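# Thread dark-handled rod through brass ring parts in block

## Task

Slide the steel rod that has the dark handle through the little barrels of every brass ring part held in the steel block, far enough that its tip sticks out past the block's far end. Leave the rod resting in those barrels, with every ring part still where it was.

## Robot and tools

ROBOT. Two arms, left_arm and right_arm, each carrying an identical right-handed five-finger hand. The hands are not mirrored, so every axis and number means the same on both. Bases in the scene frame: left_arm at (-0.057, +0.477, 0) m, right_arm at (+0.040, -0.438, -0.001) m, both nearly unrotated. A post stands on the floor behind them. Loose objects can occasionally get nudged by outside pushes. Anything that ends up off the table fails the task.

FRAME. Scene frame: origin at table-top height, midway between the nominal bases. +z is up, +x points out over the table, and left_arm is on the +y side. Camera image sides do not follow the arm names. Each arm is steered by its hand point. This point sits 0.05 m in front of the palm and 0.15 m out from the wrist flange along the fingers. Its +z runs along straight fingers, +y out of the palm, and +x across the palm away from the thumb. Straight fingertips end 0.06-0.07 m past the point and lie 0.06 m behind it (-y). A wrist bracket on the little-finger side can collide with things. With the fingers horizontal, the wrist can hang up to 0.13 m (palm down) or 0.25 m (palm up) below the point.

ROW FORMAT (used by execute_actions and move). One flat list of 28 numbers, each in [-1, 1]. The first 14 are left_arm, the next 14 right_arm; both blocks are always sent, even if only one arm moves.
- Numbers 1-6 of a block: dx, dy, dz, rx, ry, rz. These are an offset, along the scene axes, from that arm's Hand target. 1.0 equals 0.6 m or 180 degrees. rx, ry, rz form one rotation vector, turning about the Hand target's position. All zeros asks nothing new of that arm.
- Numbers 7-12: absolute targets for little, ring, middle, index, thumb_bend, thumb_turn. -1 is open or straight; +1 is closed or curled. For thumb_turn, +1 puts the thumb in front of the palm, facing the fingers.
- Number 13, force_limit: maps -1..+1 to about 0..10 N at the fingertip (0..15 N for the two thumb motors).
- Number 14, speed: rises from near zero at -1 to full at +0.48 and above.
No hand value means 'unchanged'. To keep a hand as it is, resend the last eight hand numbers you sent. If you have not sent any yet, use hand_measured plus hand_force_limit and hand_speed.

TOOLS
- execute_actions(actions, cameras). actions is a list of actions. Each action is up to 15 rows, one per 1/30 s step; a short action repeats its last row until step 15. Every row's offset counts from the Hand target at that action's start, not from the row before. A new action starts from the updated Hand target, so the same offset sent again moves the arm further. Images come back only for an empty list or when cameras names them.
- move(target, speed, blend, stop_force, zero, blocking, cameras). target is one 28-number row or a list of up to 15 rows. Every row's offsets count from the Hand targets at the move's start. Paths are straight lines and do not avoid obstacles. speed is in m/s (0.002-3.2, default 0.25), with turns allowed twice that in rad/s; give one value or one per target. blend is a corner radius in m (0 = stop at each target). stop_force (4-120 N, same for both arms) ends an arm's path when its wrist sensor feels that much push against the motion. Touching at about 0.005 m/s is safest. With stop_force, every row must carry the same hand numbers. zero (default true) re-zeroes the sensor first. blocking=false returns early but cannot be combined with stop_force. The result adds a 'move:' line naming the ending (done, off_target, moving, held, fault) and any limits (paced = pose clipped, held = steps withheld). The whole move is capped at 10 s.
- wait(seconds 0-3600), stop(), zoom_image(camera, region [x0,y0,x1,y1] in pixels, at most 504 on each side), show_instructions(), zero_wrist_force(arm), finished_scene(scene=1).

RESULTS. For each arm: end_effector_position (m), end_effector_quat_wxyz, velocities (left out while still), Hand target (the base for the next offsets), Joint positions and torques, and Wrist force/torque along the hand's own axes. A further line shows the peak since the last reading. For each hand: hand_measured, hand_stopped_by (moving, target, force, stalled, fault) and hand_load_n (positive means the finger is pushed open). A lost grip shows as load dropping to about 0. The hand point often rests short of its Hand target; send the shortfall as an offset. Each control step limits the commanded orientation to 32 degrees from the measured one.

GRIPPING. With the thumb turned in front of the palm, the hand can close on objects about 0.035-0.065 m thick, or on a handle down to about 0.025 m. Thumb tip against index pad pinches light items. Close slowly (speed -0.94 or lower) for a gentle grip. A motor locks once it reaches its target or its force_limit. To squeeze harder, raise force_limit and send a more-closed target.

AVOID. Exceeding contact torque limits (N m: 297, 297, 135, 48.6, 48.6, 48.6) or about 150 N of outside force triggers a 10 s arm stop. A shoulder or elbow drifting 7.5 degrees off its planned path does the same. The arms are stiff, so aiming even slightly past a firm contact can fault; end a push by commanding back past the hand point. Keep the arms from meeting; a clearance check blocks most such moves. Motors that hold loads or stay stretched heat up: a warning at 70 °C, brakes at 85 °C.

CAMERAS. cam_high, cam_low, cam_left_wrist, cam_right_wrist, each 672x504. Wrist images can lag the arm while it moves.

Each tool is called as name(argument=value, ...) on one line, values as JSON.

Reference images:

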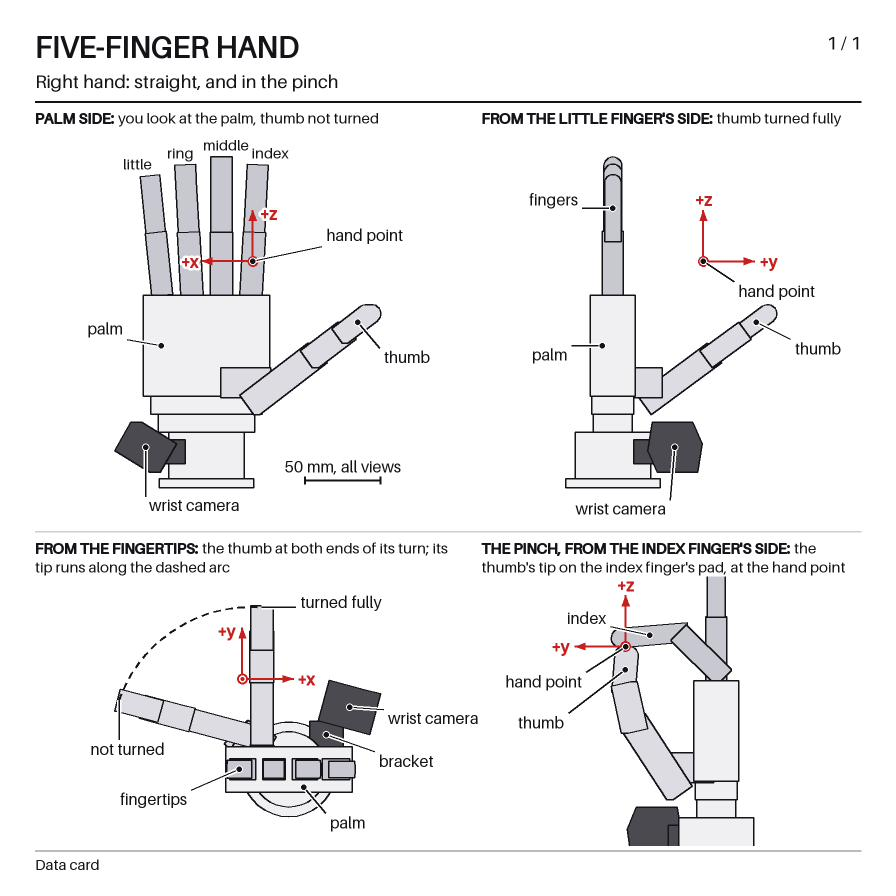

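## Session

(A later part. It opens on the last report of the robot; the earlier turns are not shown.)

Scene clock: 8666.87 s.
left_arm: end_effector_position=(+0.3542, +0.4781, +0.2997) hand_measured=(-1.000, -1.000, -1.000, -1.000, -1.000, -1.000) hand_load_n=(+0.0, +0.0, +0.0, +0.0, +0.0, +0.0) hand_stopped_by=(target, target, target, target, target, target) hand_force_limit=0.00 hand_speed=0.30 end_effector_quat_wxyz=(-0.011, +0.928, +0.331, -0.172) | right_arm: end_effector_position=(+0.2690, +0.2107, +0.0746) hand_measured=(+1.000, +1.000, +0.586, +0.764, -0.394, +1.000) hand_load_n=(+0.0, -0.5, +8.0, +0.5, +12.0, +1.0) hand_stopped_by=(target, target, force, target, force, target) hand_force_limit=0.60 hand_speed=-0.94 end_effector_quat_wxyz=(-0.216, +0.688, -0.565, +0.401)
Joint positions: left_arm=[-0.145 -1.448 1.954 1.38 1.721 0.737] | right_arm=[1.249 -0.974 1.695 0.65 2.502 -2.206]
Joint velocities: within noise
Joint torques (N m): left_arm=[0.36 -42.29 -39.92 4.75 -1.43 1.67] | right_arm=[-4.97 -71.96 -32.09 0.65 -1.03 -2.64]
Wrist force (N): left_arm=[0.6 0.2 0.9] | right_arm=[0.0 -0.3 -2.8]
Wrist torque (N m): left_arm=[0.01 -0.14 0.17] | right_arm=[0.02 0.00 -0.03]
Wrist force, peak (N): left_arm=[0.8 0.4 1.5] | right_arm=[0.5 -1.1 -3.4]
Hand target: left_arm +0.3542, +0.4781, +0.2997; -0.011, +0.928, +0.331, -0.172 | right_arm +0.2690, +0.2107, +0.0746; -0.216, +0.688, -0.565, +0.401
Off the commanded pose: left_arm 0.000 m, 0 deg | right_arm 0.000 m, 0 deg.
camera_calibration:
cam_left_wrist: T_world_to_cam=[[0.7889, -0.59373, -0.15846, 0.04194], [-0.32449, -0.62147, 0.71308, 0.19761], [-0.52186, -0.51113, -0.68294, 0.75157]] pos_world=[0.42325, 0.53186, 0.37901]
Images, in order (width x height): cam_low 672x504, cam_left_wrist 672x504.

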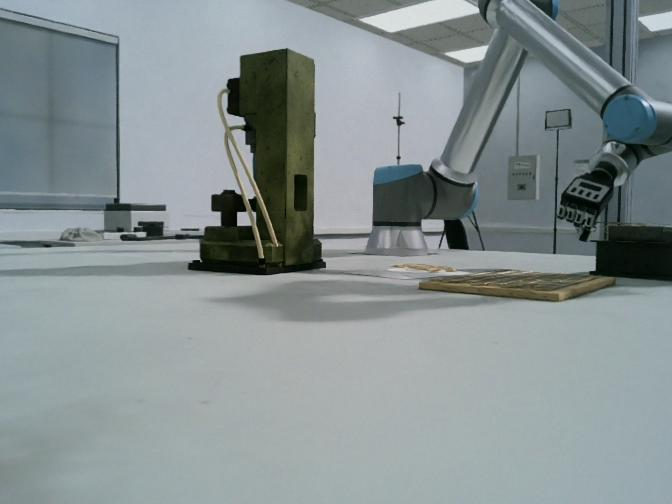

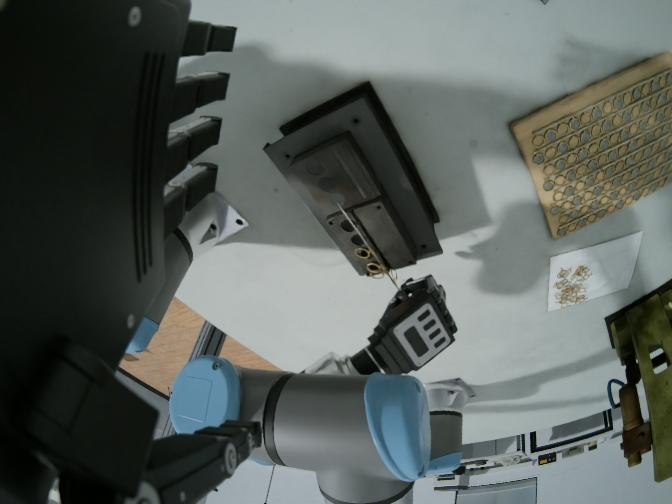

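move(target=[0,0,0,0,0,0,-1,-1,-1,-1,-1,-1,0,0.3,0.0040,-0.0004,0,0,0,0,1,1,0.75,0.765,0.15,1,0.6,-0.94], speed=0.02, cameras=["cam_left_wrist"])

zoom_image(camera="cam_left_wrist", region=[345, 240, 405, 300])

Scene clock: 8703.40 s.
left_arm: end_effector_position=(+0.3542, +0.4781, +0.2997) hand_measured=(-1.000, -1.000, -1.000, -1.000, -1.000, -1.000) hand_load_n=(+0.0, +0.0, +0.0, -0.5, +0.0, +0.0) hand_stopped_by=(target, target, target, target, target, target) hand_force_limit=0.00 hand_speed=0.30 end_effector_quat_wxyz=(-0.011, +0.928, +0.331, -0.172) | right_arm: end_effector_position=(+0.2714, +0.2105, +0.0746) hand_measured=(+1.000, +1.000, +0.586, +0.764, -0.394, +1.000) hand_load_n=(+0.0, -0.5, +8.0, +0.5, +11.5, +1.0) hand_stopped_by=(target, target, force, target, force, target) hand_force_limit=0.60 hand_speed=-0.94 end_effector_quat_wxyz=(-0.216, +0.688, -0.565, +0.401)
Joint positions: left_arm=[-0.145 -1.448 1.954 1.38 1.721 0.737] | right_arm=[1.245 -0.975 1.695 0.646 2.501 -2.212]
Joint torques (N m): left_arm=[0.83 -41.33 -40.39 4.83 -1.87 1.59] | right_arm=[-5.61 -93.95 -18.2 0.97 -1.3 -2.46]
Wrist force (N): left_arm=[0.5 0.1 1.2] | right_arm=[0.2 -0.9 -3.1]
Wrist torque (N m): left_arm=[-0.04 -0.14 0.16] | right_arm=[-0.05 -0.02 -0.03]
Wrist force, peak (N): left_arm=[0.8 -0.1 1.5] | right_arm=[0.2 -1.0 -3.6]
Hand target: left_arm +0.3542, +0.4781, +0.2997; -0.011, +0.928, +0.331, -0.172 | right_arm +0.2714, +0.2105, +0.0746; -0.216, +0.688, -0.565, +0.401
Off the commanded pose: left_arm 0.000 m, 0 deg | right_arm 0.000 m, 0 deg.
move: done
cam_left_wrist: T_world_to_cam=[[0.7889, -0.59373, -0.15846, 0.04194], [-0.32449, -0.62147, 0.71308, 0.19761], [-0.52186, -0.51113, -0.68294, 0.75157]] pos_world=[0.42325, 0.53186, 0.37901]

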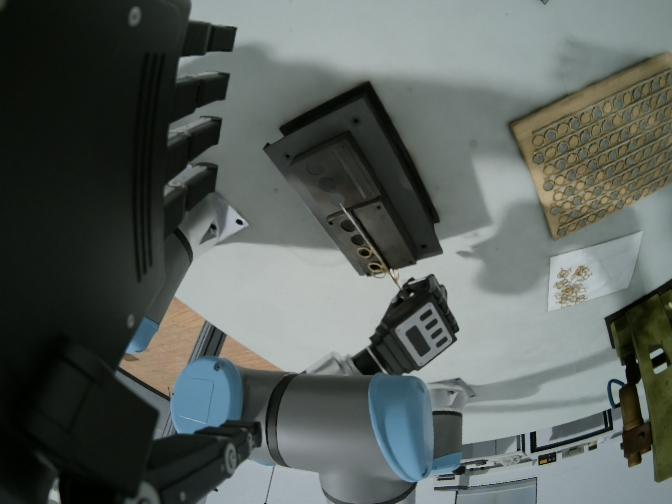

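Scaled by 8.400 from the camera's image (finer frame: 960x720).

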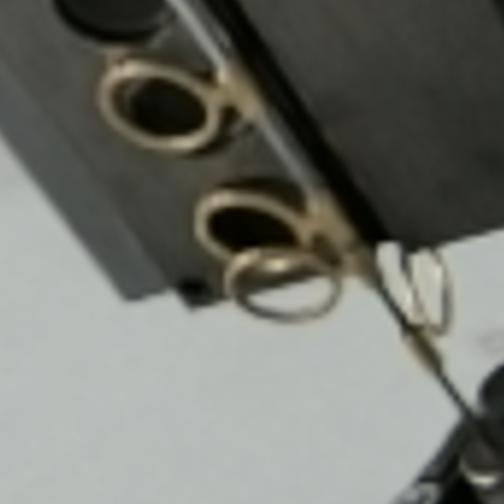

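move(target=[0,0,0,0,0,0,-1,-1,-1,-1,-1,-1,0,0.3,0.0006,-0.0030,0,0,0,0,1,1,0.75,0.765,0.15,1,0.6,-0.94], speed=0.01, cameras=["cam_left_wrist"])

zoom_image(camera="cam_left_wrist", region=[345, 240, 405, 300])

Scene clock: 8719.33 s.
left_arm: end_effector_position=(+0.3542, +0.4781, +0.2997) hand_measured=(-1.000, -1.000, -1.000, -1.000, -1.000, -1.000) hand_load_n=(+0.0, +0.0, +0.0, +0.0, +0.0, +0.0) hand_stopped_by=(target, target, target, target, target, target) hand_force_limit=0.00 hand_speed=0.30 end_effector_quat_wxyz=(-0.011, +0.928, +0.331, -0.172) | right_arm: end_effector_position=(+0.2718, +0.2087, +0.0746) hand_measured=(+1.000, +1.000, +0.586, +0.764, -0.394, +1.000) hand_load_n=(+0.0, -0.5, +8.0, +0.5, +12.0, +1.0) hand_stopped_by=(target, target, force, target, force, target) hand_force_limit=0.60 hand_speed=-0.94 end_effector_quat_wxyz=(-0.216, +0.688, -0.565, +0.401)
Joint positions: left_arm=[-0.145 -1.448 1.954 1.38 1.721 0.737] | right_arm=[1.244 -0.977 1.7 0.643 2.501 -2.214]
Joint torques (N m): left_arm=[1.72 -42.02 -39.92 5.09 -1.56 1.45] | right_arm=[-5.63 -93.02 -20.86 0.83 -1.12 -2.65]
Wrist force (N): left_arm=[0.6 0.2 0.8] | right_arm=[0.4 -0.5 -3.1]
Wrist torque (N m): left_arm=[0.01 -0.13 0.16] | right_arm=[0.02 -0.05 0.00]
Wrist force, peak (N): left_arm=[1.0 0.0 1.5] | right_arm=[0.3 -0.6 -3.6]
Hand target: left_arm +0.3542, +0.4781, +0.2997; -0.011, +0.928, +0.331, -0.172 | right_arm +0.2718, +0.2087, +0.0746; -0.216, +0.688, -0.565, +0.401
Off the commanded pose: left_arm 0.000 m, 0 deg | right_arm 0.000 m, 0 deg.
move: done
cam_left_wrist: T_world_to_cam=[[0.7889, -0.59373, -0.15846, 0.04194], [-0.32449, -0.62147, 0.71308, 0.19761], [-0.52186, -0.51113, -0.68294, 0.75157]] pos_world=[0.42325, 0.53186, 0.37901]

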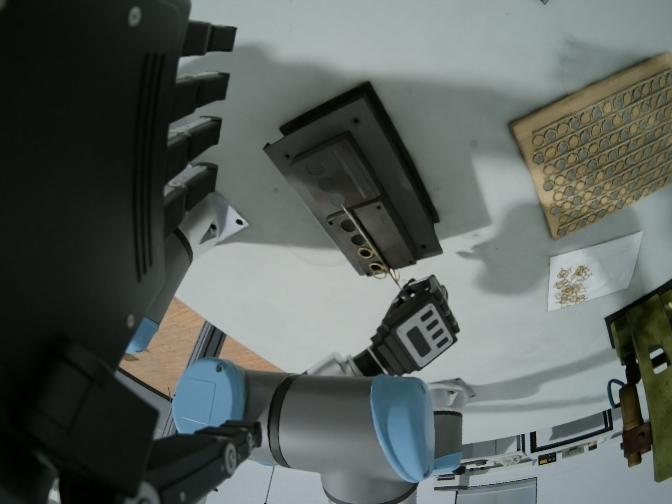

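Scaled by 8.400 from the camera's image (finer frame: 960x720).

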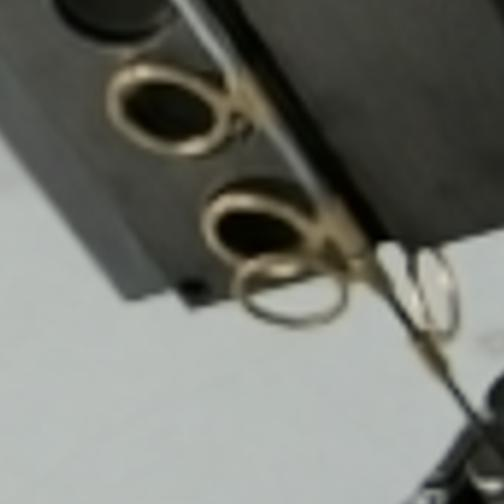

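move(target=[0,0,0,0,0,0,-1,-1,-1,-1,-1,-1,0,0.3,0.0002,-0.0040,0,0,0,0,1,1,0.75,0.765,0.15,1,0.6,-0.94], speed=0.01, cameras=["cam_left_wrist"])

zoom_image(camera="cam_left_wrist", region=[345, 240, 405, 300])

Scene clock: 8737.70 s.
left_arm: end_effector_position=(+0.3542, +0.4781, +0.2997) hand_measured=(-1.000, -1.000, -1.000, -1.000, -1.000, -1.000) hand_load_n=(+0.0, +0.0, +0.0, +0.0, +0.0, +0.0) hand_stopped_by=(target, target, target, target, target, target) hand_force_limit=0.00 hand_speed=0.30 end_effector_quat_wxyz=(-0.011, +0.928, +0.331, -0.172) | right_arm: end_effector_position=(+0.2719, +0.2064, +0.0746) hand_measured=(+1.000, +1.000, +0.586, +0.764, -0.394, +1.000) hand_load_n=(+0.5, -0.5, +8.0, +0.5, +12.0, +1.0) hand_stopped_by=(target, target, force, target, force, target) hand_force_limit=0.60 hand_speed=-0.94 end_effector_quat_wxyz=(-0.216, +0.688, -0.565, +0.401)
Joint positions: left_arm=[-0.145 -1.448 1.954 1.38 1.721 0.737] | right_arm=[1.243 -0.98 1.705 0.639 2.5 -2.217]
Joint torques (N m): left_arm=[1.07 -40.93 -39.25 4.65 -1.59 1.57] | right_arm=[-7.49 -93.3 -19.86 0.71 -1.05 -2.9]
Wrist force (N): left_arm=[0.7 0.0 1.0] | right_arm=[-0.1 -0.6 -3.1]
Wrist torque (N m): left_arm=[-0.04 -0.15 0.16] | right_arm=[0.01 0.02 -0.03]
Wrist force, peak (N): left_arm=[1.2 0.3 1.3] | right_arm=[0.8 -0.7 -3.7]
Hand target: left_arm +0.3542, +0.4781, +0.2997; -0.011, +0.928, +0.331, -0.172 | right_arm +0.2719, +0.2063, +0.0746; -0.216, +0.688, -0.565, +0.401
Off the commanded pose: left_arm 0.000 m, 0 deg | right_arm 0.000 m, 0 deg.
move: done
cam_left_wrist: T_world_to_cam=[[0.7889, -0.59373, -0.15846, 0.04194], [-0.32449, -0.62147, 0.71308, 0.19761], [-0.52186, -0.51113, -0.68294, 0.75157]] pos_world=[0.42325, 0.53186, 0.37901]

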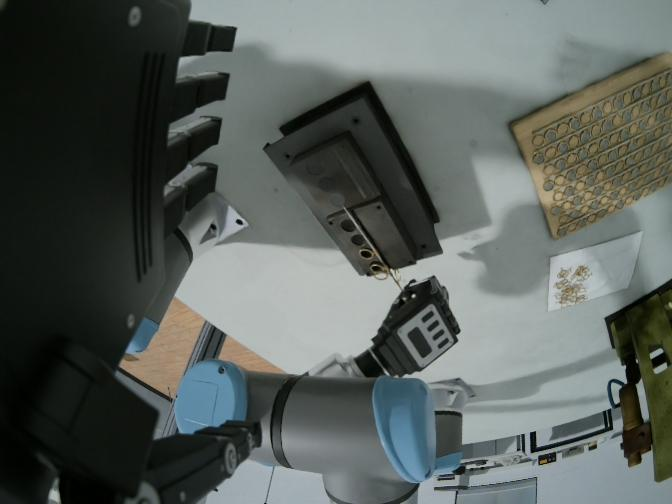

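Scaled by 8.400 from the camera's image (finer frame: 960x720).

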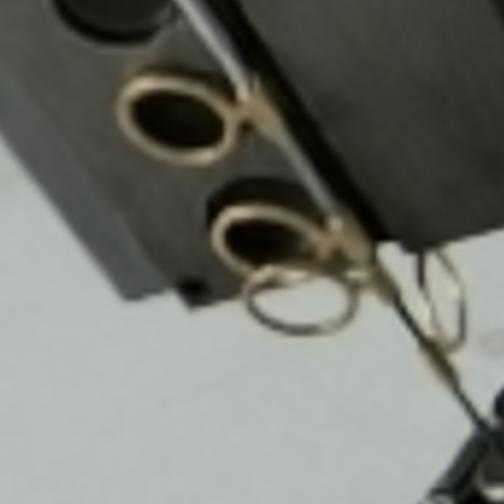

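move(target=[[0,0,0,0,0,0,-1,-1,-1,-1,-1,-1,0,0.3,-0.0010,0.0052,0.001,0,0,0,1,1,0.75,0.765,0.15,1,0.6,-0.94],[0,0,0,0,0,0,-1,-1,-1,-1,-1,-1,0,0.3,-0.0010,0.0052,-0.0040,0,0,0,1,1,0.75,0.765,0.15,1,0.6,-0.94]], speed=0.01, cameras=["cam_left_wrist"])

zoom_image(camera="cam_left_wrist", region=[345, 240, 405, 300])

Scene clock: 8776.27 s.
left_arm: end_effector_position=(+0.3542, +0.4781, +0.2997) hand_measured=(-1.000, -1.000, -1.000, -1.000, -1.000, -1.000) hand_load_n=(-0.5, +0.0, +0.0, +0.0, +0.0, +0.0) hand_stopped_by=(target, target, target, target, target, target) hand_force_limit=0.00 hand_speed=0.30 end_effector_quat_wxyz=(-0.011, +0.928, +0.331, -0.172) | right_arm: end_effector_position=(+0.2713, +0.2094, +0.0723) hand_measured=(+1.000, +1.000, +0.586, +0.764, -0.394, +1.000) hand_load_n=(+0.5, -0.5, +8.0, +0.5, +12.0, +1.0) hand_stopped_by=(target, target, force, target, force, target) hand_force_limit=0.60 hand_speed=-0.94 end_effector_quat_wxyz=(-0.216, +0.688, -0.565, +0.401)
Joint positions: left_arm=[-0.145 -1.448 1.954 1.38 1.721 0.737] | right_arm=[1.245 -0.974 1.699 0.641 2.501 -2.213]
Joint torques (N m): left_arm=[1.47 -41.92 -39.45 4.62 -1.59 1.53] | right_arm=[12.91 -72.62 -19.59 0.57 3.73 2.39]
Wrist force (N): left_arm=[0.5 -0.2 1.6] | right_arm=[0.5 -0.5 -3.3]
Wrist torque (N m): left_arm=[-0.10 -0.14 0.14] | right_arm=[0.04 -0.05 -0.32]
Wrist force, peak (N): left_arm=[0.3 0.1 1.7] | right_arm=[0.5 -0.7 -3.7]
Hand target: left_arm +0.3542, +0.4781, +0.2997; -0.011, +0.928, +0.331, -0.172 | right_arm +0.2713, +0.2094, +0.0722; -0.216, +0.688, -0.565, +0.401
Off the commanded pose: left_arm 0.000 m, 0 deg | right_arm 0.000 m, 0 deg.
move: done
cam_left_wrist: T_world_to_cam=[[0.7889, -0.59373, -0.15846, 0.04194], [-0.32449, -0.62147, 0.71308, 0.19761], [-0.52186, -0.51113, -0.68294, 0.75157]] pos_world=[0.42325, 0.53186, 0.37901]

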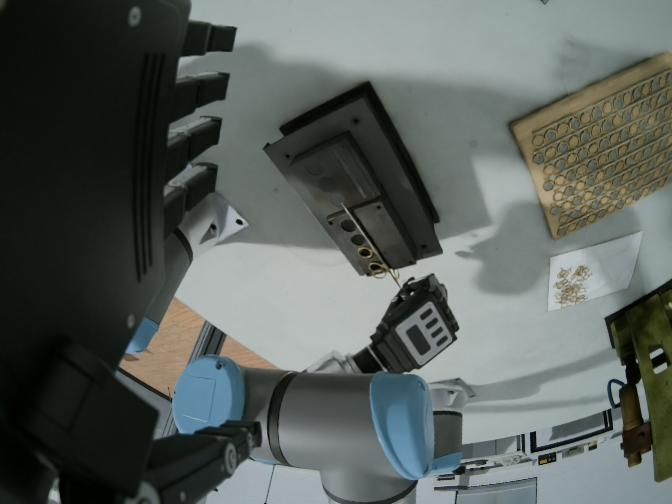

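Scaled by 8.400 from the camera's image (finer frame: 960x720).

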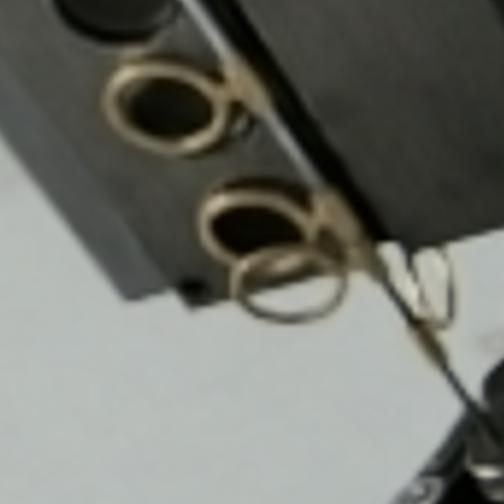

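move(target=[[0,0,0,0,0,0,-1,-1,-1,-1,-1,-1,0,0.3,0.0010,0,0,0,0,0,1,1,0.75,0.765,0.15,1,0.6,-0.94],[0,0,0,0,0,0,-1,-1,-1,-1,-1,-1,0,0.3,0.0009,-0.0013,0,0,0,0,1,1,0.75,0.765,0.15,1,0.6,-0.94]], speed=0.01, cameras=["cam_left_wrist"])

zoom_image(camera="cam_left_wrist", region=[345, 240, 405, 300])

Scene clock: 8786.13 s.
left_arm: end_effector_position=(+0.3542, +0.4781, +0.2997) hand_measured=(-1.000, -1.000, -1.000, -1.000, -1.000, -1.000) hand_load_n=(+0.0, +0.0, +0.0, +0.0, +0.0, +0.0) hand_stopped_by=(target, target, target, target, target, target) hand_force_limit=0.00 hand_speed=0.30 end_effector_quat_wxyz=(-0.011, +0.928, +0.331, -0.172) | right_arm: end_effector_position=(+0.2718, +0.2087, +0.0722) hand_measured=(+1.000, +1.000, +0.586, +0.764, -0.394, +1.000) hand_load_n=(+0.0, -0.5, +8.0, +0.5, +12.0, +1.0) hand_stopped_by=(target, target, force, target, force, target) hand_force_limit=0.60 hand_speed=-0.94 end_effector_quat_wxyz=(-0.216, +0.688, -0.565, +0.401)
Joint positions: left_arm=[-0.145 -1.448 1.954 1.38 1.721 0.737] | right_arm=[1.244 -0.975 1.701 0.639 2.501 -2.214]
Joint torques (N m): left_arm=[1.82 -41.67 -39.6 4.89 -1.45 1.27] | right_arm=[-5.24 -91.27 -18.39 1.15 -1.47 -2.53]
Wrist force (N): left_arm=[0.7 -0.1 0.9] | right_arm=[0.5 -0.6 -3.5]
Wrist torque (N m): left_arm=[-0.04 -0.16 0.16] | right_arm=[0.03 -0.04 0.00]
Wrist force, peak (N): left_arm=[0.8 -0.4 1.6] | right_arm=[0.5 -0.8 -3.5]
Hand target: left_arm +0.3542, +0.4781, +0.2997; -0.011, +0.928, +0.331, -0.172 | right_arm +0.2718, +0.2086, +0.0722; -0.216, +0.688, -0.565, +0.401
Off the commanded pose: left_arm 0.000 m, 0 deg | right_arm 0.000 m, 0 deg.
move: done
cam_left_wrist: T_world_to_cam=[[0.7889, -0.59373, -0.15846, 0.04194], [-0.32449, -0.62147, 0.71308, 0.19761], [-0.52186, -0.51113, -0.68294, 0.75157]] pos_world=[0.42325, 0.53186, 0.37901]

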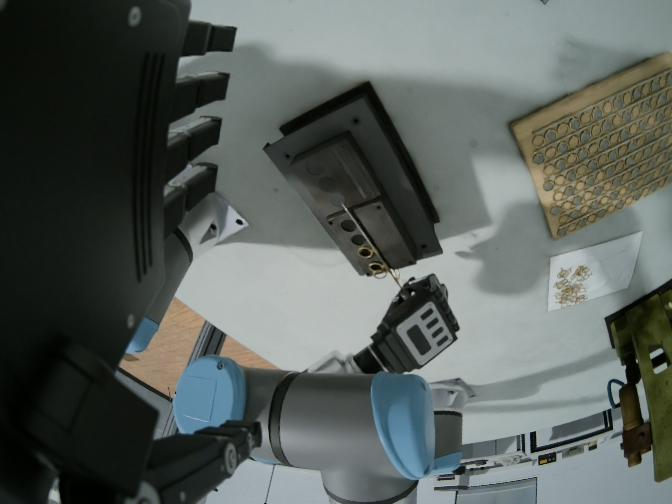

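Scaled by 8.400 from the camera's image (finer frame: 960x720).

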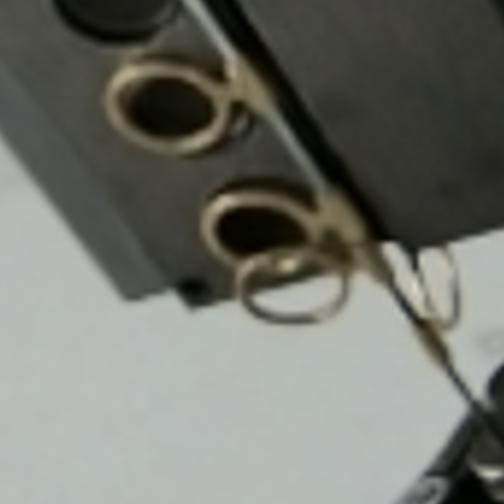

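move(target=[[0,0,0,0,0,0,-1,-1,-1,-1,-1,-1,0,0.3,-0.0001,-0.0035,0,0,0,0,1,1,0.75,0.765,0.15,1,0.6,-0.94]], speed=0.01, cameras=["cam_left_wrist"])

zoom_image(camera="cam_left_wrist", region=[345, 240, 405, 300])

Scene clock: 8796.67 s.
left_arm: end_effector_position=(+0.3542, +0.4781, +0.2997) hand_measured=(-1.000, -1.000, -1.000, -1.000, -1.000, -1.000) hand_load_n=(+0.0, +0.0, +0.0, +0.0, +0.0, +0.0) hand_stopped_by=(target, target, target, target, target, target) hand_force_limit=0.00 hand_speed=0.30 end_effector_quat_wxyz=(-0.011, +0.928, +0.331, -0.172) | right_arm: end_effector_position=(+0.2718, +0.2066, +0.0722) hand_measured=(+1.000, +1.000, +0.586, +0.764, -0.394, +1.000) hand_load_n=(+0.0, +0.0, +8.0, +0.5, +12.0, +1.0) hand_stopped_by=(target, target, force, target, force, target) hand_force_limit=0.60 hand_speed=-0.94 end_effector_quat_wxyz=(-0.216, +0.688, -0.565, +0.401)
Joint positions: left_arm=[-0.145 -1.448 1.954 1.38 1.721 0.737] | right_arm=[1.243 -0.977 1.705 0.636 2.5 -2.216]
Joint torques (N m): left_arm=[1.51 -41.94 -39.05 5.13 -1.53 1.22] | right_arm=[-3.94 -95.6 -17.32 1.39 -1.34 -3.11]
Wrist force (N): left_arm=[0.3 0.1 0.8] | right_arm=[-0.1 -0.3 -2.9]
Wrist torque (N m): left_arm=[-0.01 -0.10 0.15] | right_arm=[0.05 0.02 -0.01]
Wrist force, peak (N): left_arm=[0.8 -0.2 1.6] | right_arm=[0.3 -0.6 -3.8]
Hand target: left_arm +0.3542, +0.4781, +0.2997; -0.011, +0.928, +0.331, -0.172 | right_arm +0.2718, +0.2065, +0.0722; -0.216, +0.688, -0.565, +0.401
Off the commanded pose: left_arm 0.000 m, 0 deg | right_arm 0.000 m, 0 deg.
move: done
cam_left_wrist: T_world_to_cam=[[0.7889, -0.59373, -0.15846, 0.04194], [-0.32449, -0.62147, 0.71308, 0.19761], [-0.52186, -0.51113, -0.68294, 0.75157]] pos_world=[0.42325, 0.53186, 0.37901]

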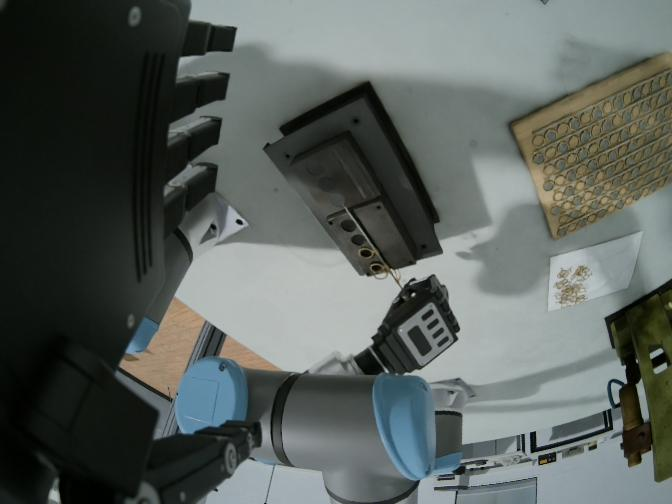

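Scaled by 8.400 from the camera's image (finer frame: 960x720).

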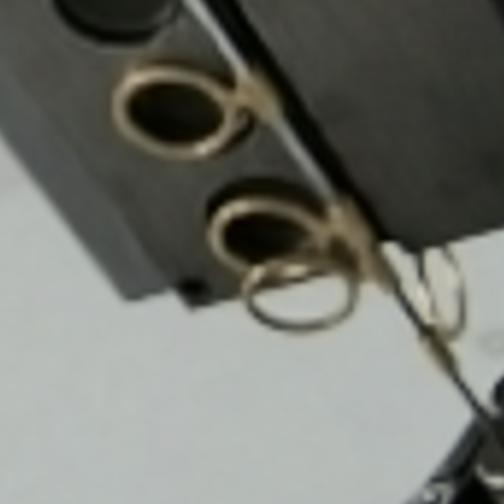

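move(target=[[0,0,0,0,0,0,-1,-1,-1,-1,-1,-1,0,0.3,-0.0010,0.0043,0.0020,0,0,0,1,1,0.75,0.765,0.15,1,0.6,-0.94],[0,0,0,0,0,0,-1,-1,-1,-1,-1,-1,0,0.3,-0.0010,0.0043,-0.001,0,0,0,1,1,0.75,0.765,0.15,1,0.6,-0.94],[0,0,0,0,0,0,-1,-1,-1,-1,-1,-1,0,0.3,-0.0011,0.0030,-0.001,0,0,0,1,1,0.75,0.765,0.15,1,0.6,-0.94]], speed=0.01, cameras=["cam_left_wrist"])

zoom_image(camera="cam_left_wrist", region=[345, 240, 405, 300])

Scene clock: 8821.80 s.
left_arm: end_effector_position=(+0.3542, +0.4781, +0.2997) hand_measured=(-1.000, -1.000, -1.000, -1.000, -1.000, -1.000) hand_load_n=(+0.0, +0.0, +0.0, +0.0, +0.0, +0.0) hand_stopped_by=(target, target, target, target, target, target) hand_force_limit=0.00 hand_speed=0.30 end_effector_quat_wxyz=(-0.011, +0.928, +0.331, -0.172) | right_arm: end_effector_position=(+0.2711, +0.2084, +0.0715) hand_measured=(+1.000, +1.000, +0.586, +0.764, -0.394, +1.000) hand_load_n=(+0.0, -0.5, +8.0, +0.5, +12.0, +1.0) hand_stopped_by=(target, target, force, target, force, target) hand_force_limit=0.60 hand_speed=-0.94 end_effector_quat_wxyz=(-0.216, +0.688, -0.565, +0.401)
Joint positions: left_arm=[-0.145 -1.448 1.954 1.38 1.721 0.737] | right_arm=[1.245 -0.974 1.701 0.639 2.501 -2.213]
Joint torques (N m): left_arm=[4.88 -39.99 -39.92 4.85 -1.57 1.81] | right_arm=[-6.78 -92.78 -18.73 1.13 2.06 -3.03]
Wrist force (N): left_arm=[0.6 0.5 1.2] | right_arm=[0.5 -0.7 -3.3]
Wrist torque (N m): left_arm=[0.03 -0.14 0.16] | right_arm=[0.00 -0.06 -0.24]
Wrist force, peak (N): left_arm=[0.8 -0.1 1.7] | right_arm=[-0.1 -0.1 -3.8]
Hand target: left_arm +0.3542, +0.4781, +0.2997; -0.011, +0.928, +0.331, -0.172 | right_arm +0.2711, +0.2083, +0.0716; -0.216, +0.688, -0.565, +0.401
Off the commanded pose: left_arm 0.000 m, 0 deg | right_arm 0.000 m, 0 deg.
move: done
cam_left_wrist: T_world_to_cam=[[0.7889, -0.59373, -0.15846, 0.04194], [-0.32449, -0.62147, 0.71308, 0.19761], [-0.52186, -0.51113, -0.68294, 0.75157]] pos_world=[0.42325, 0.53186, 0.37901]

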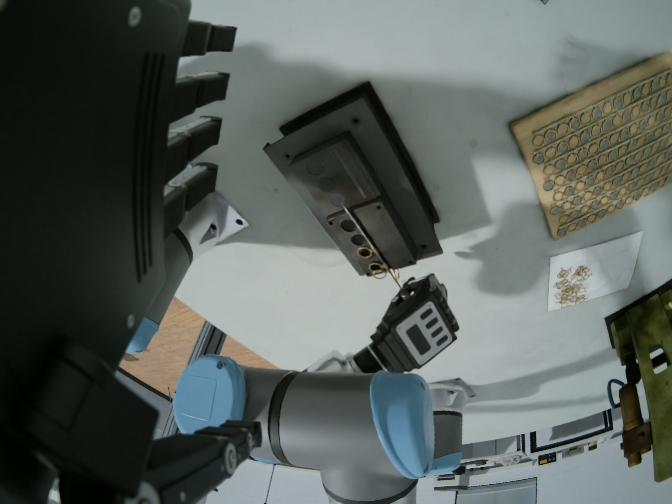

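Scaled by 8.400 from the camera's image (finer frame: 960x720).

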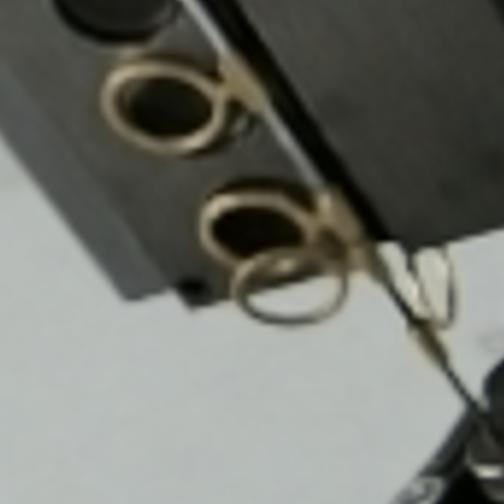

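zoom_image(camera="cam_left_wrist", region=[352, 242, 394, 284])

Scaled by 12.000 from the camera's image (finer frame: 960x720).

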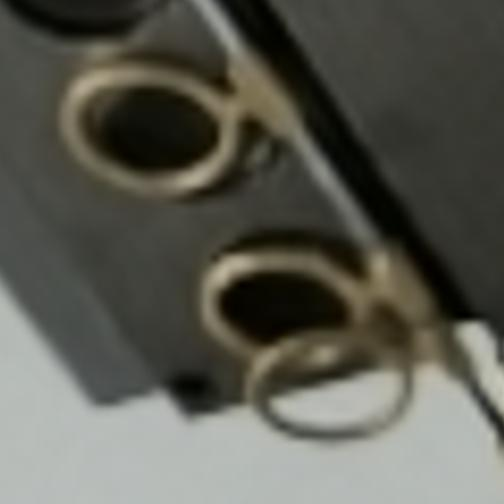

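move(target=[[0,0,0,0,0,0,-1,-1,-1,-1,-1,-1,0,0.3,0.0001,-0.0018,0.000,0,0,0,1,1,0.75,0.765,0.15,1,0.6,-0.94]], speed=0.01, cameras=["cam_left_wrist"])

zoom_image(camera="cam_left_wrist", region=[352, 242, 394, 284])

Scene clock: 8852.13 s.
left_arm: end_effector_position=(+0.3542, +0.4781, +0.2997) hand_measured=(-1.000, -1.000, -1.000, -1.000, -1.000, -1.000) hand_load_n=(+0.0, +0.0, +0.0, +0.0, +0.0, +0.0) hand_stopped_by=(target, target, target, target, target, target) hand_force_limit=0.00 hand_speed=0.30 end_effector_quat_wxyz=(-0.011, +0.928, +0.331, -0.172) | right_arm: end_effector_position=(+0.2712, +0.2073, +0.0716) hand_measured=(+1.000, +1.000, +0.586, +0.764, -0.394, +1.000) hand_load_n=(+0.0, +0.0, +8.0, +0.5, +12.0, +1.0) hand_stopped_by=(target, target, force, target, force, target) hand_force_limit=0.60 hand_speed=-0.94 end_effector_quat_wxyz=(-0.216, +0.688, -0.565, +0.401)
Joint positions: left_arm=[-0.145 -1.448 1.954 1.38 1.721 0.737] | right_arm=[1.244 -0.976 1.704 0.637 2.501 -2.214]
Joint torques (N m): left_arm=[2.09 -41.73 -40 4.65 -1.29 1.51] | right_arm=[-4.54 -91.61 -18.98 0.5 -1.47 -2.84]
Wrist force (N): left_arm=[0.7 0.3 1.3] | right_arm=[0.6 -0.6 -3.6]
Wrist torque (N m): left_arm=[-0.01 -0.16 0.17] | right_arm=[0.05 -0.06 0.02]
Wrist force, peak (N): left_arm=[0.5 -0.3 1.5] | right_arm=[0.7 -0.6 -3.6]
Hand target: left_arm +0.3542, +0.4781, +0.2997; -0.011, +0.928, +0.331, -0.172 | right_arm +0.2712, +0.2073, +0.0716; -0.216, +0.688, -0.565, +0.401
Off the commanded pose: left_arm 0.000 m, 0 deg | right_arm 0.000 m, 0 deg.
move: done
cam_left_wrist: T_world_to_cam=[[0.7889, -0.59373, -0.15846, 0.04194], [-0.32449, -0.62147, 0.71308, 0.19761], [-0.52186, -0.51113, -0.68294, 0.75157]] pos_world=[0.42325, 0.53186, 0.37901]

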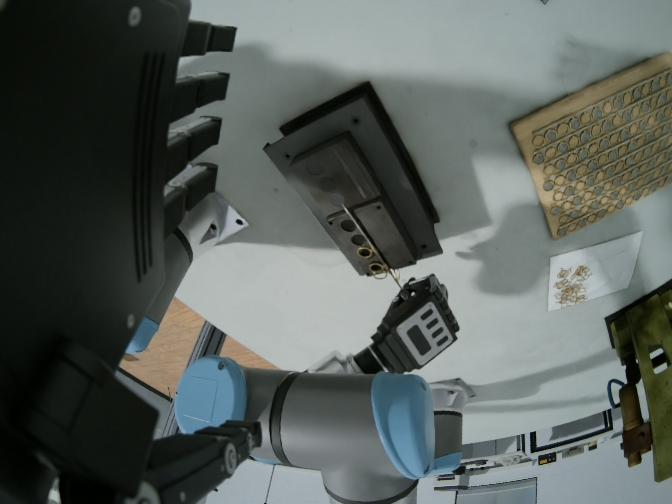

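Scaled by 12.000 from the camera's image (finer frame: 960x720).

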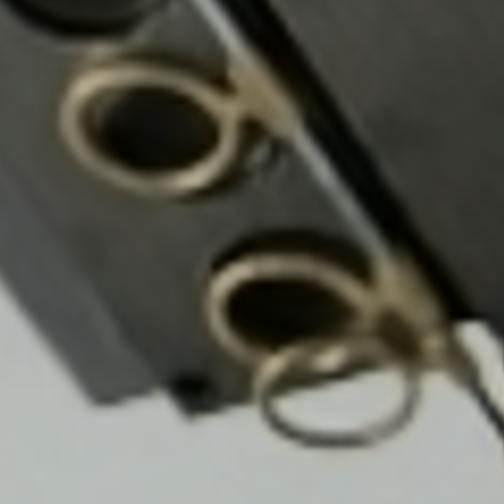

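move(target=[[0,0,0,0,0,0,-1,-1,-1,-1,-1,-1,0,0.3,0,0,0.0417,0,0,0,1,1,0.75,0.765,0.15,1,0.6,-0.94],[0,0,0,0,0,0,-1,-1,-1,-1,-1,-1,0,0.3,-0.0025,-0.0257,0.0417,0,0,0,1,1,0.75,0.765,0.15,1,0.6,-0.94]], speed=0.03, cameras=["cam_left_wrist"])

zoom_image(camera="cam_left_wrist", region=[335, 230, 425, 320])

Scene clock: 8932.10 s.
left_arm: end_effector_position=(+0.3542, +0.4781, +0.2997) hand_measured=(-1.000, -1.000, -1.000, -1.000, -1.000, -1.000) hand_load_n=(+0.0, +0.0, +0.0, +0.0, +0.0, +0.0) hand_stopped_by=(target, target, target, target, target, target) hand_force_limit=0.00 hand_speed=0.30 end_effector_quat_wxyz=(-0.011, +0.928, +0.331, -0.172) | right_arm: end_effector_position=(+0.2697, +0.1919, +0.0966) hand_measured=(+1.000, +1.000, +0.586, +0.764, -0.394, +1.000) hand_load_n=(+0.0, -0.5, +7.5, +0.5, +12.0, +1.0) hand_stopped_by=(target, target, force, target, force, target) hand_force_limit=0.60 hand_speed=-0.94 end_effector_quat_wxyz=(-0.216, +0.688, -0.565, +0.401)
Joint positions: left_arm=[-0.145 -1.448 1.954 1.38 1.721 0.737] | right_arm=[1.238 -1.024 1.729 0.652 2.499 -2.224]
Joint torques (N m): left_arm=[2.57 -41.06 -39.25 4.56 -1.12 1.41] | right_arm=[-6.76 -89.46 -18.27 0.59 -1.52 -2.9]
Wrist force (N): left_arm=[0.8 0.0 1.3] | right_arm=[0.1 -0.5 -3.2]
Wrist torque (N m): left_arm=[-0.05 -0.18 0.17] | right_arm=[0.06 0.02 0.00]
Wrist force, peak (N): left_arm=[1.0 -0.2 1.7] | right_arm=[0.2 -0.9 -3.7]
Hand target: left_arm +0.3542, +0.4781, +0.2997; -0.011, +0.928, +0.331, -0.172 | right_arm +0.2697, +0.1918, +0.0966; -0.216, +0.688, -0.565, +0.401
Off the commanded pose: left_arm 0.000 m, 0 deg | right_arm 0.000 m, 0 deg.
move: done
cam_left_wrist: T_world_to_cam=[[0.7889, -0.59373, -0.15846, 0.04194], [-0.32449, -0.62147, 0.71308, 0.19761], [-0.52186, -0.51113, -0.68294, 0.75157]] pos_world=[0.42325, 0.53186, 0.37901]

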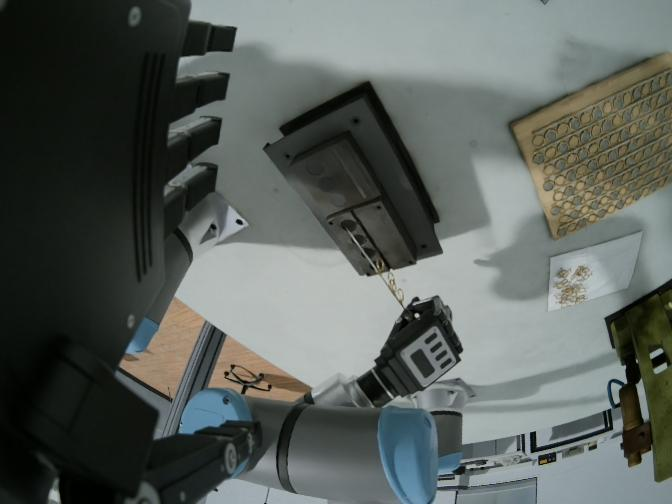

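Scaled by 5.600 from the camera's image (finer frame: 960x720).

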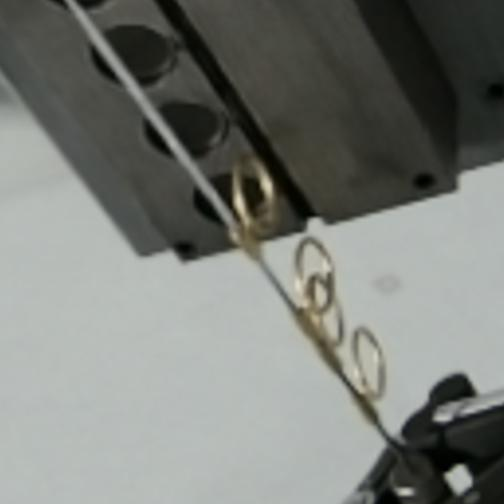

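move(target=[[0,0,0,0,0,0,-1,-1,-1,-1,-1,-1,0,0.3,-0.0763,0.0075,0,0,0,0,1,1,0.75,0.765,0.15,1,0.6,-0.94],[0,0,0,0,0,0,-1,-1,-1,-1,-1,-1,0,0.3,-0.0763,0.0075,-0.0327,0,0,0,1,1,0.75,0.765,0.15,1,0.6,-0.94]], speed=0.04, cameras=["cam_left_wrist","cam_low"])

zoom_image(camera="cam_left_wrist", region=[305, 240, 395, 330])

zoom_image(camera="cam_low", region=[552, 180, 672, 260])

Scene clock: 8953.43 s.
left_arm: end_effector_position=(+0.3542, +0.4781, +0.2997) hand_measured=(-1.000, -1.000, -1.000, -1.000, -1.000, -1.000) hand_load_n=(+0.0, +0.0, +0.0, +0.0, +0.0, +0.0) hand_stopped_by=(target, target, target, target, target, target) hand_force_limit=0.00 hand_speed=0.30 end_effector_quat_wxyz=(-0.011, +0.928, +0.331, -0.172) | right_arm: end_effector_position=(+0.2239, +0.1963, +0.0771) hand_measured=(+1.000, +1.000, +0.586, +0.764, -0.394, +1.000) hand_load_n=(+0.0, -0.5, +8.0, +0.5, +12.0, +1.0) hand_stopped_by=(target, target, force, target, force, target) hand_force_limit=0.60 hand_speed=-0.94 end_effector_quat_wxyz=(-0.216, +0.688, -0.565, +0.401)
Joint positions: left_arm=[-0.145 -1.448 1.954 1.38 1.721 0.737] | right_arm=[1.309 -0.985 1.732 0.704 2.511 -2.107]
Joint torques (N m): left_arm=[2.72 -39.58 -38.76 4.48 -1.39 1.25] | right_arm=[13.58 -63.96 -18.14 0.93 4.36 0.06]
Wrist force (N): left_arm=[0.1 0.0 1.0] | right_arm=[1.0 -0.4 -3.2]
Wrist torque (N m): left_arm=[-0.03 -0.07 0.13] | right_arm=[0.11 -0.07 -0.23]
Wrist force, peak (N): left_arm=[0.9 -0.3 1.8] | right_arm=[0.5 -0.9 -3.8]
Hand target: left_arm +0.3542, +0.4781, +0.2997; -0.011, +0.928, +0.331, -0.172 | right_arm +0.2239, +0.1963, +0.0770; -0.216, +0.688, -0.565, +0.401
Off the commanded pose: left_arm 0.000 m, 0 deg | right_arm 0.000 m, 0 deg.
move: done
cam_left_wrist: T_world_to_cam=[[0.7889, -0.59373, -0.15846, 0.04194], [-0.32449, -0.62147, 0.71308, 0.19761], [-0.52186, -0.51113, -0.68294, 0.75157]] pos_world=[0.42325, 0.53186, 0.37901]
Images, in order (width x height): cam_low 672x504, cam_left_wrist 672x504.

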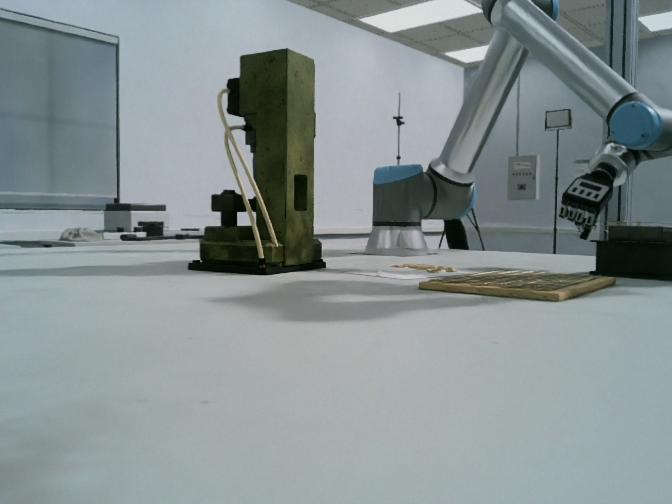

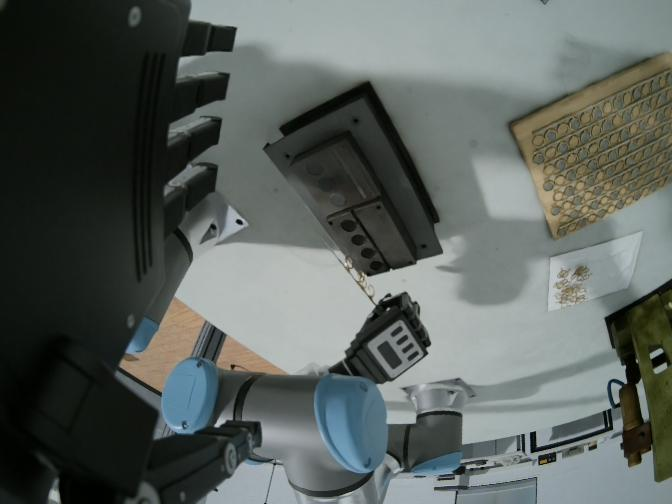

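Scaled by 5.600 from the camera's image (finer frame: 960x720).

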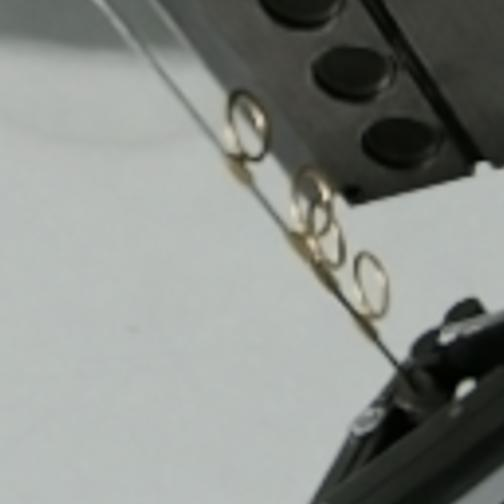

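Scaled by 4.200 from the camera's image (finer frame: 960x720).

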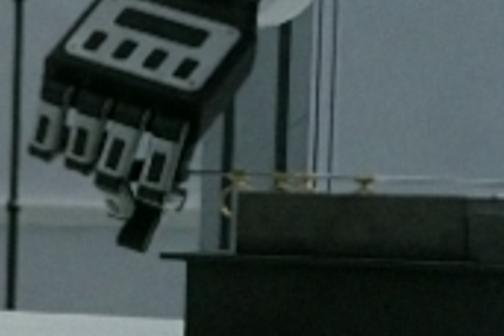

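move(target=[[0,0,0,0,0,0,-1,-1,-1,-1,-1,-1,0,0.3,0,0,0.0262,0,0,0,1,1,0.75,0.765,0.15,1,0.6,-0.94],[0,0,0,0,0,0,-1,-1,-1,-1,-1,-1,0,0.3,0.1427,-0.0148,0.0262,0,0,0,1,1,0.75,0.765,0.15,1,0.6,-0.94],[0,0,0,0,0,0,-1,-1,-1,-1,-1,-1,0,0.3,0.1427,-0.0148,0,0,0,0,1,1,0.75,0.765,0.15,1,0.6,-0.94]], speed=[0.03,0.06,0.03], cameras=["cam_left_wrist","cam_low"])

zoom_image(camera="cam_left_wrist", region=[365, 220, 455, 310])

zoom_image(camera="cam_low", region=[552, 180, 672, 260])

Scene clock: 9009.73 s.
left_arm: end_effector_position=(+0.3542, +0.4781, +0.2997) hand_measured=(-1.000, -1.000, -1.000, -1.000, -1.000, -1.000) hand_load_n=(+0.0, +0.0, +0.0, +0.0, +0.0, +0.0) hand_stopped_by=(target, target, target, target, target, target) hand_force_limit=0.00 hand_speed=0.30 end_effector_quat_wxyz=(-0.011, +0.928, +0.331, -0.172) | right_arm: end_effector_position=(+0.3095, +0.1875, +0.0771) hand_measured=(+1.000, +1.000, +0.586, +0.764, -0.394, +1.000) hand_load_n=(+0.0, -0.5, +7.5, +0.5, +12.0, +1.0) hand_stopped_by=(target, target, force, target, force, target) hand_force_limit=0.60 hand_speed=-0.94 end_effector_quat_wxyz=(-0.216, +0.688, -0.565, +0.401)
Joint positions: left_arm=[-0.145 -1.448 1.954 1.38 1.721 0.737] | right_arm=[1.177 -1.015 1.739 0.557 2.484 -2.321]
Joint torques (N m): left_arm=[2.08 -43.08 -40.01 4.93 -1.38 1.14] | right_arm=[-7.96 -64.54 -18.84 0.43 -1.4 -2.77]
Wrist force (N): left_arm=[0.8 -0.1 1.4] | right_arm=[0.2 -0.6 -3.0]
Wrist torque (N m): left_arm=[-0.08 -0.18 0.17] | right_arm=[0.04 -0.02 0.03]
Wrist force, peak (N): left_arm=[0.8 -0.2 1.7] | right_arm=[0.3 0.2 -3.9]
Hand target: left_arm +0.3542, +0.4781, +0.2997; -0.011, +0.928, +0.331, -0.172 | right_arm +0.3095, +0.1875, +0.0770; -0.216, +0.688, -0.565, +0.401
Off the commanded pose: left_arm 0.000 m, 0 deg | right_arm 0.000 m, 0 deg.
move: done
cam_left_wrist: T_world_to_cam=[[0.7889, -0.59373, -0.15846, 0.04194], [-0.32449, -0.62147, 0.71308, 0.19761], [-0.52186, -0.51113, -0.68294, 0.75157]] pos_world=[0.42325, 0.53186, 0.37901]
Images, in order (width x height): cam_low 672x504, cam_left_wrist 672x504.

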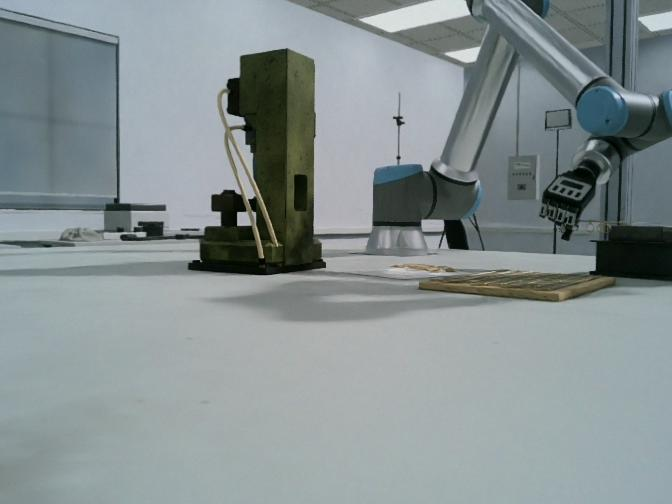

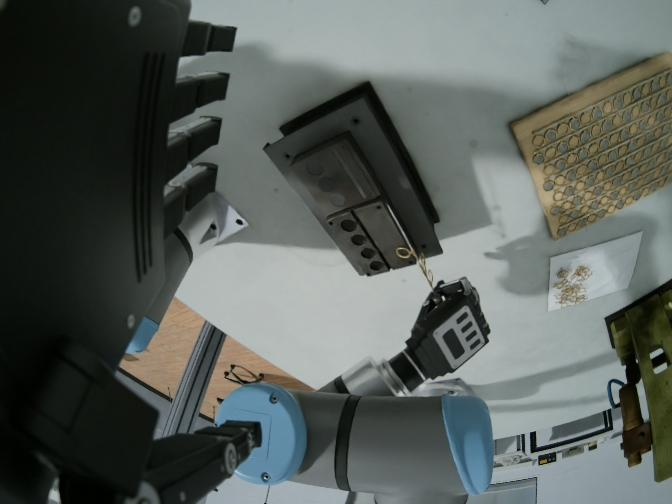

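Scaled by 5.600 from the camera's image (finer frame: 960x720).

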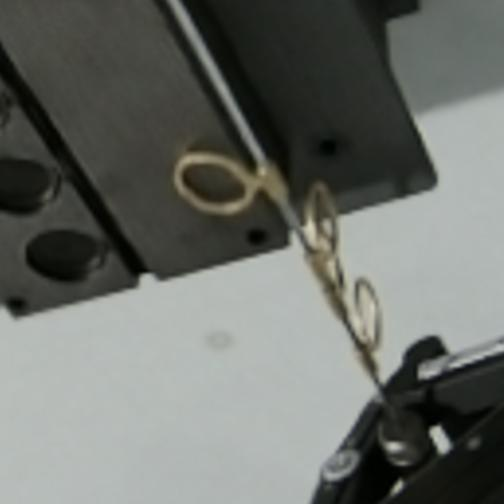

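Scaled by 4.200 from the camera's image (finer frame: 960x720).

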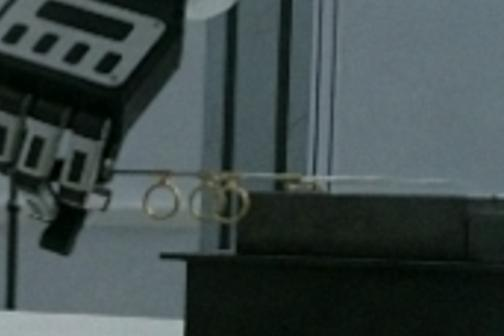

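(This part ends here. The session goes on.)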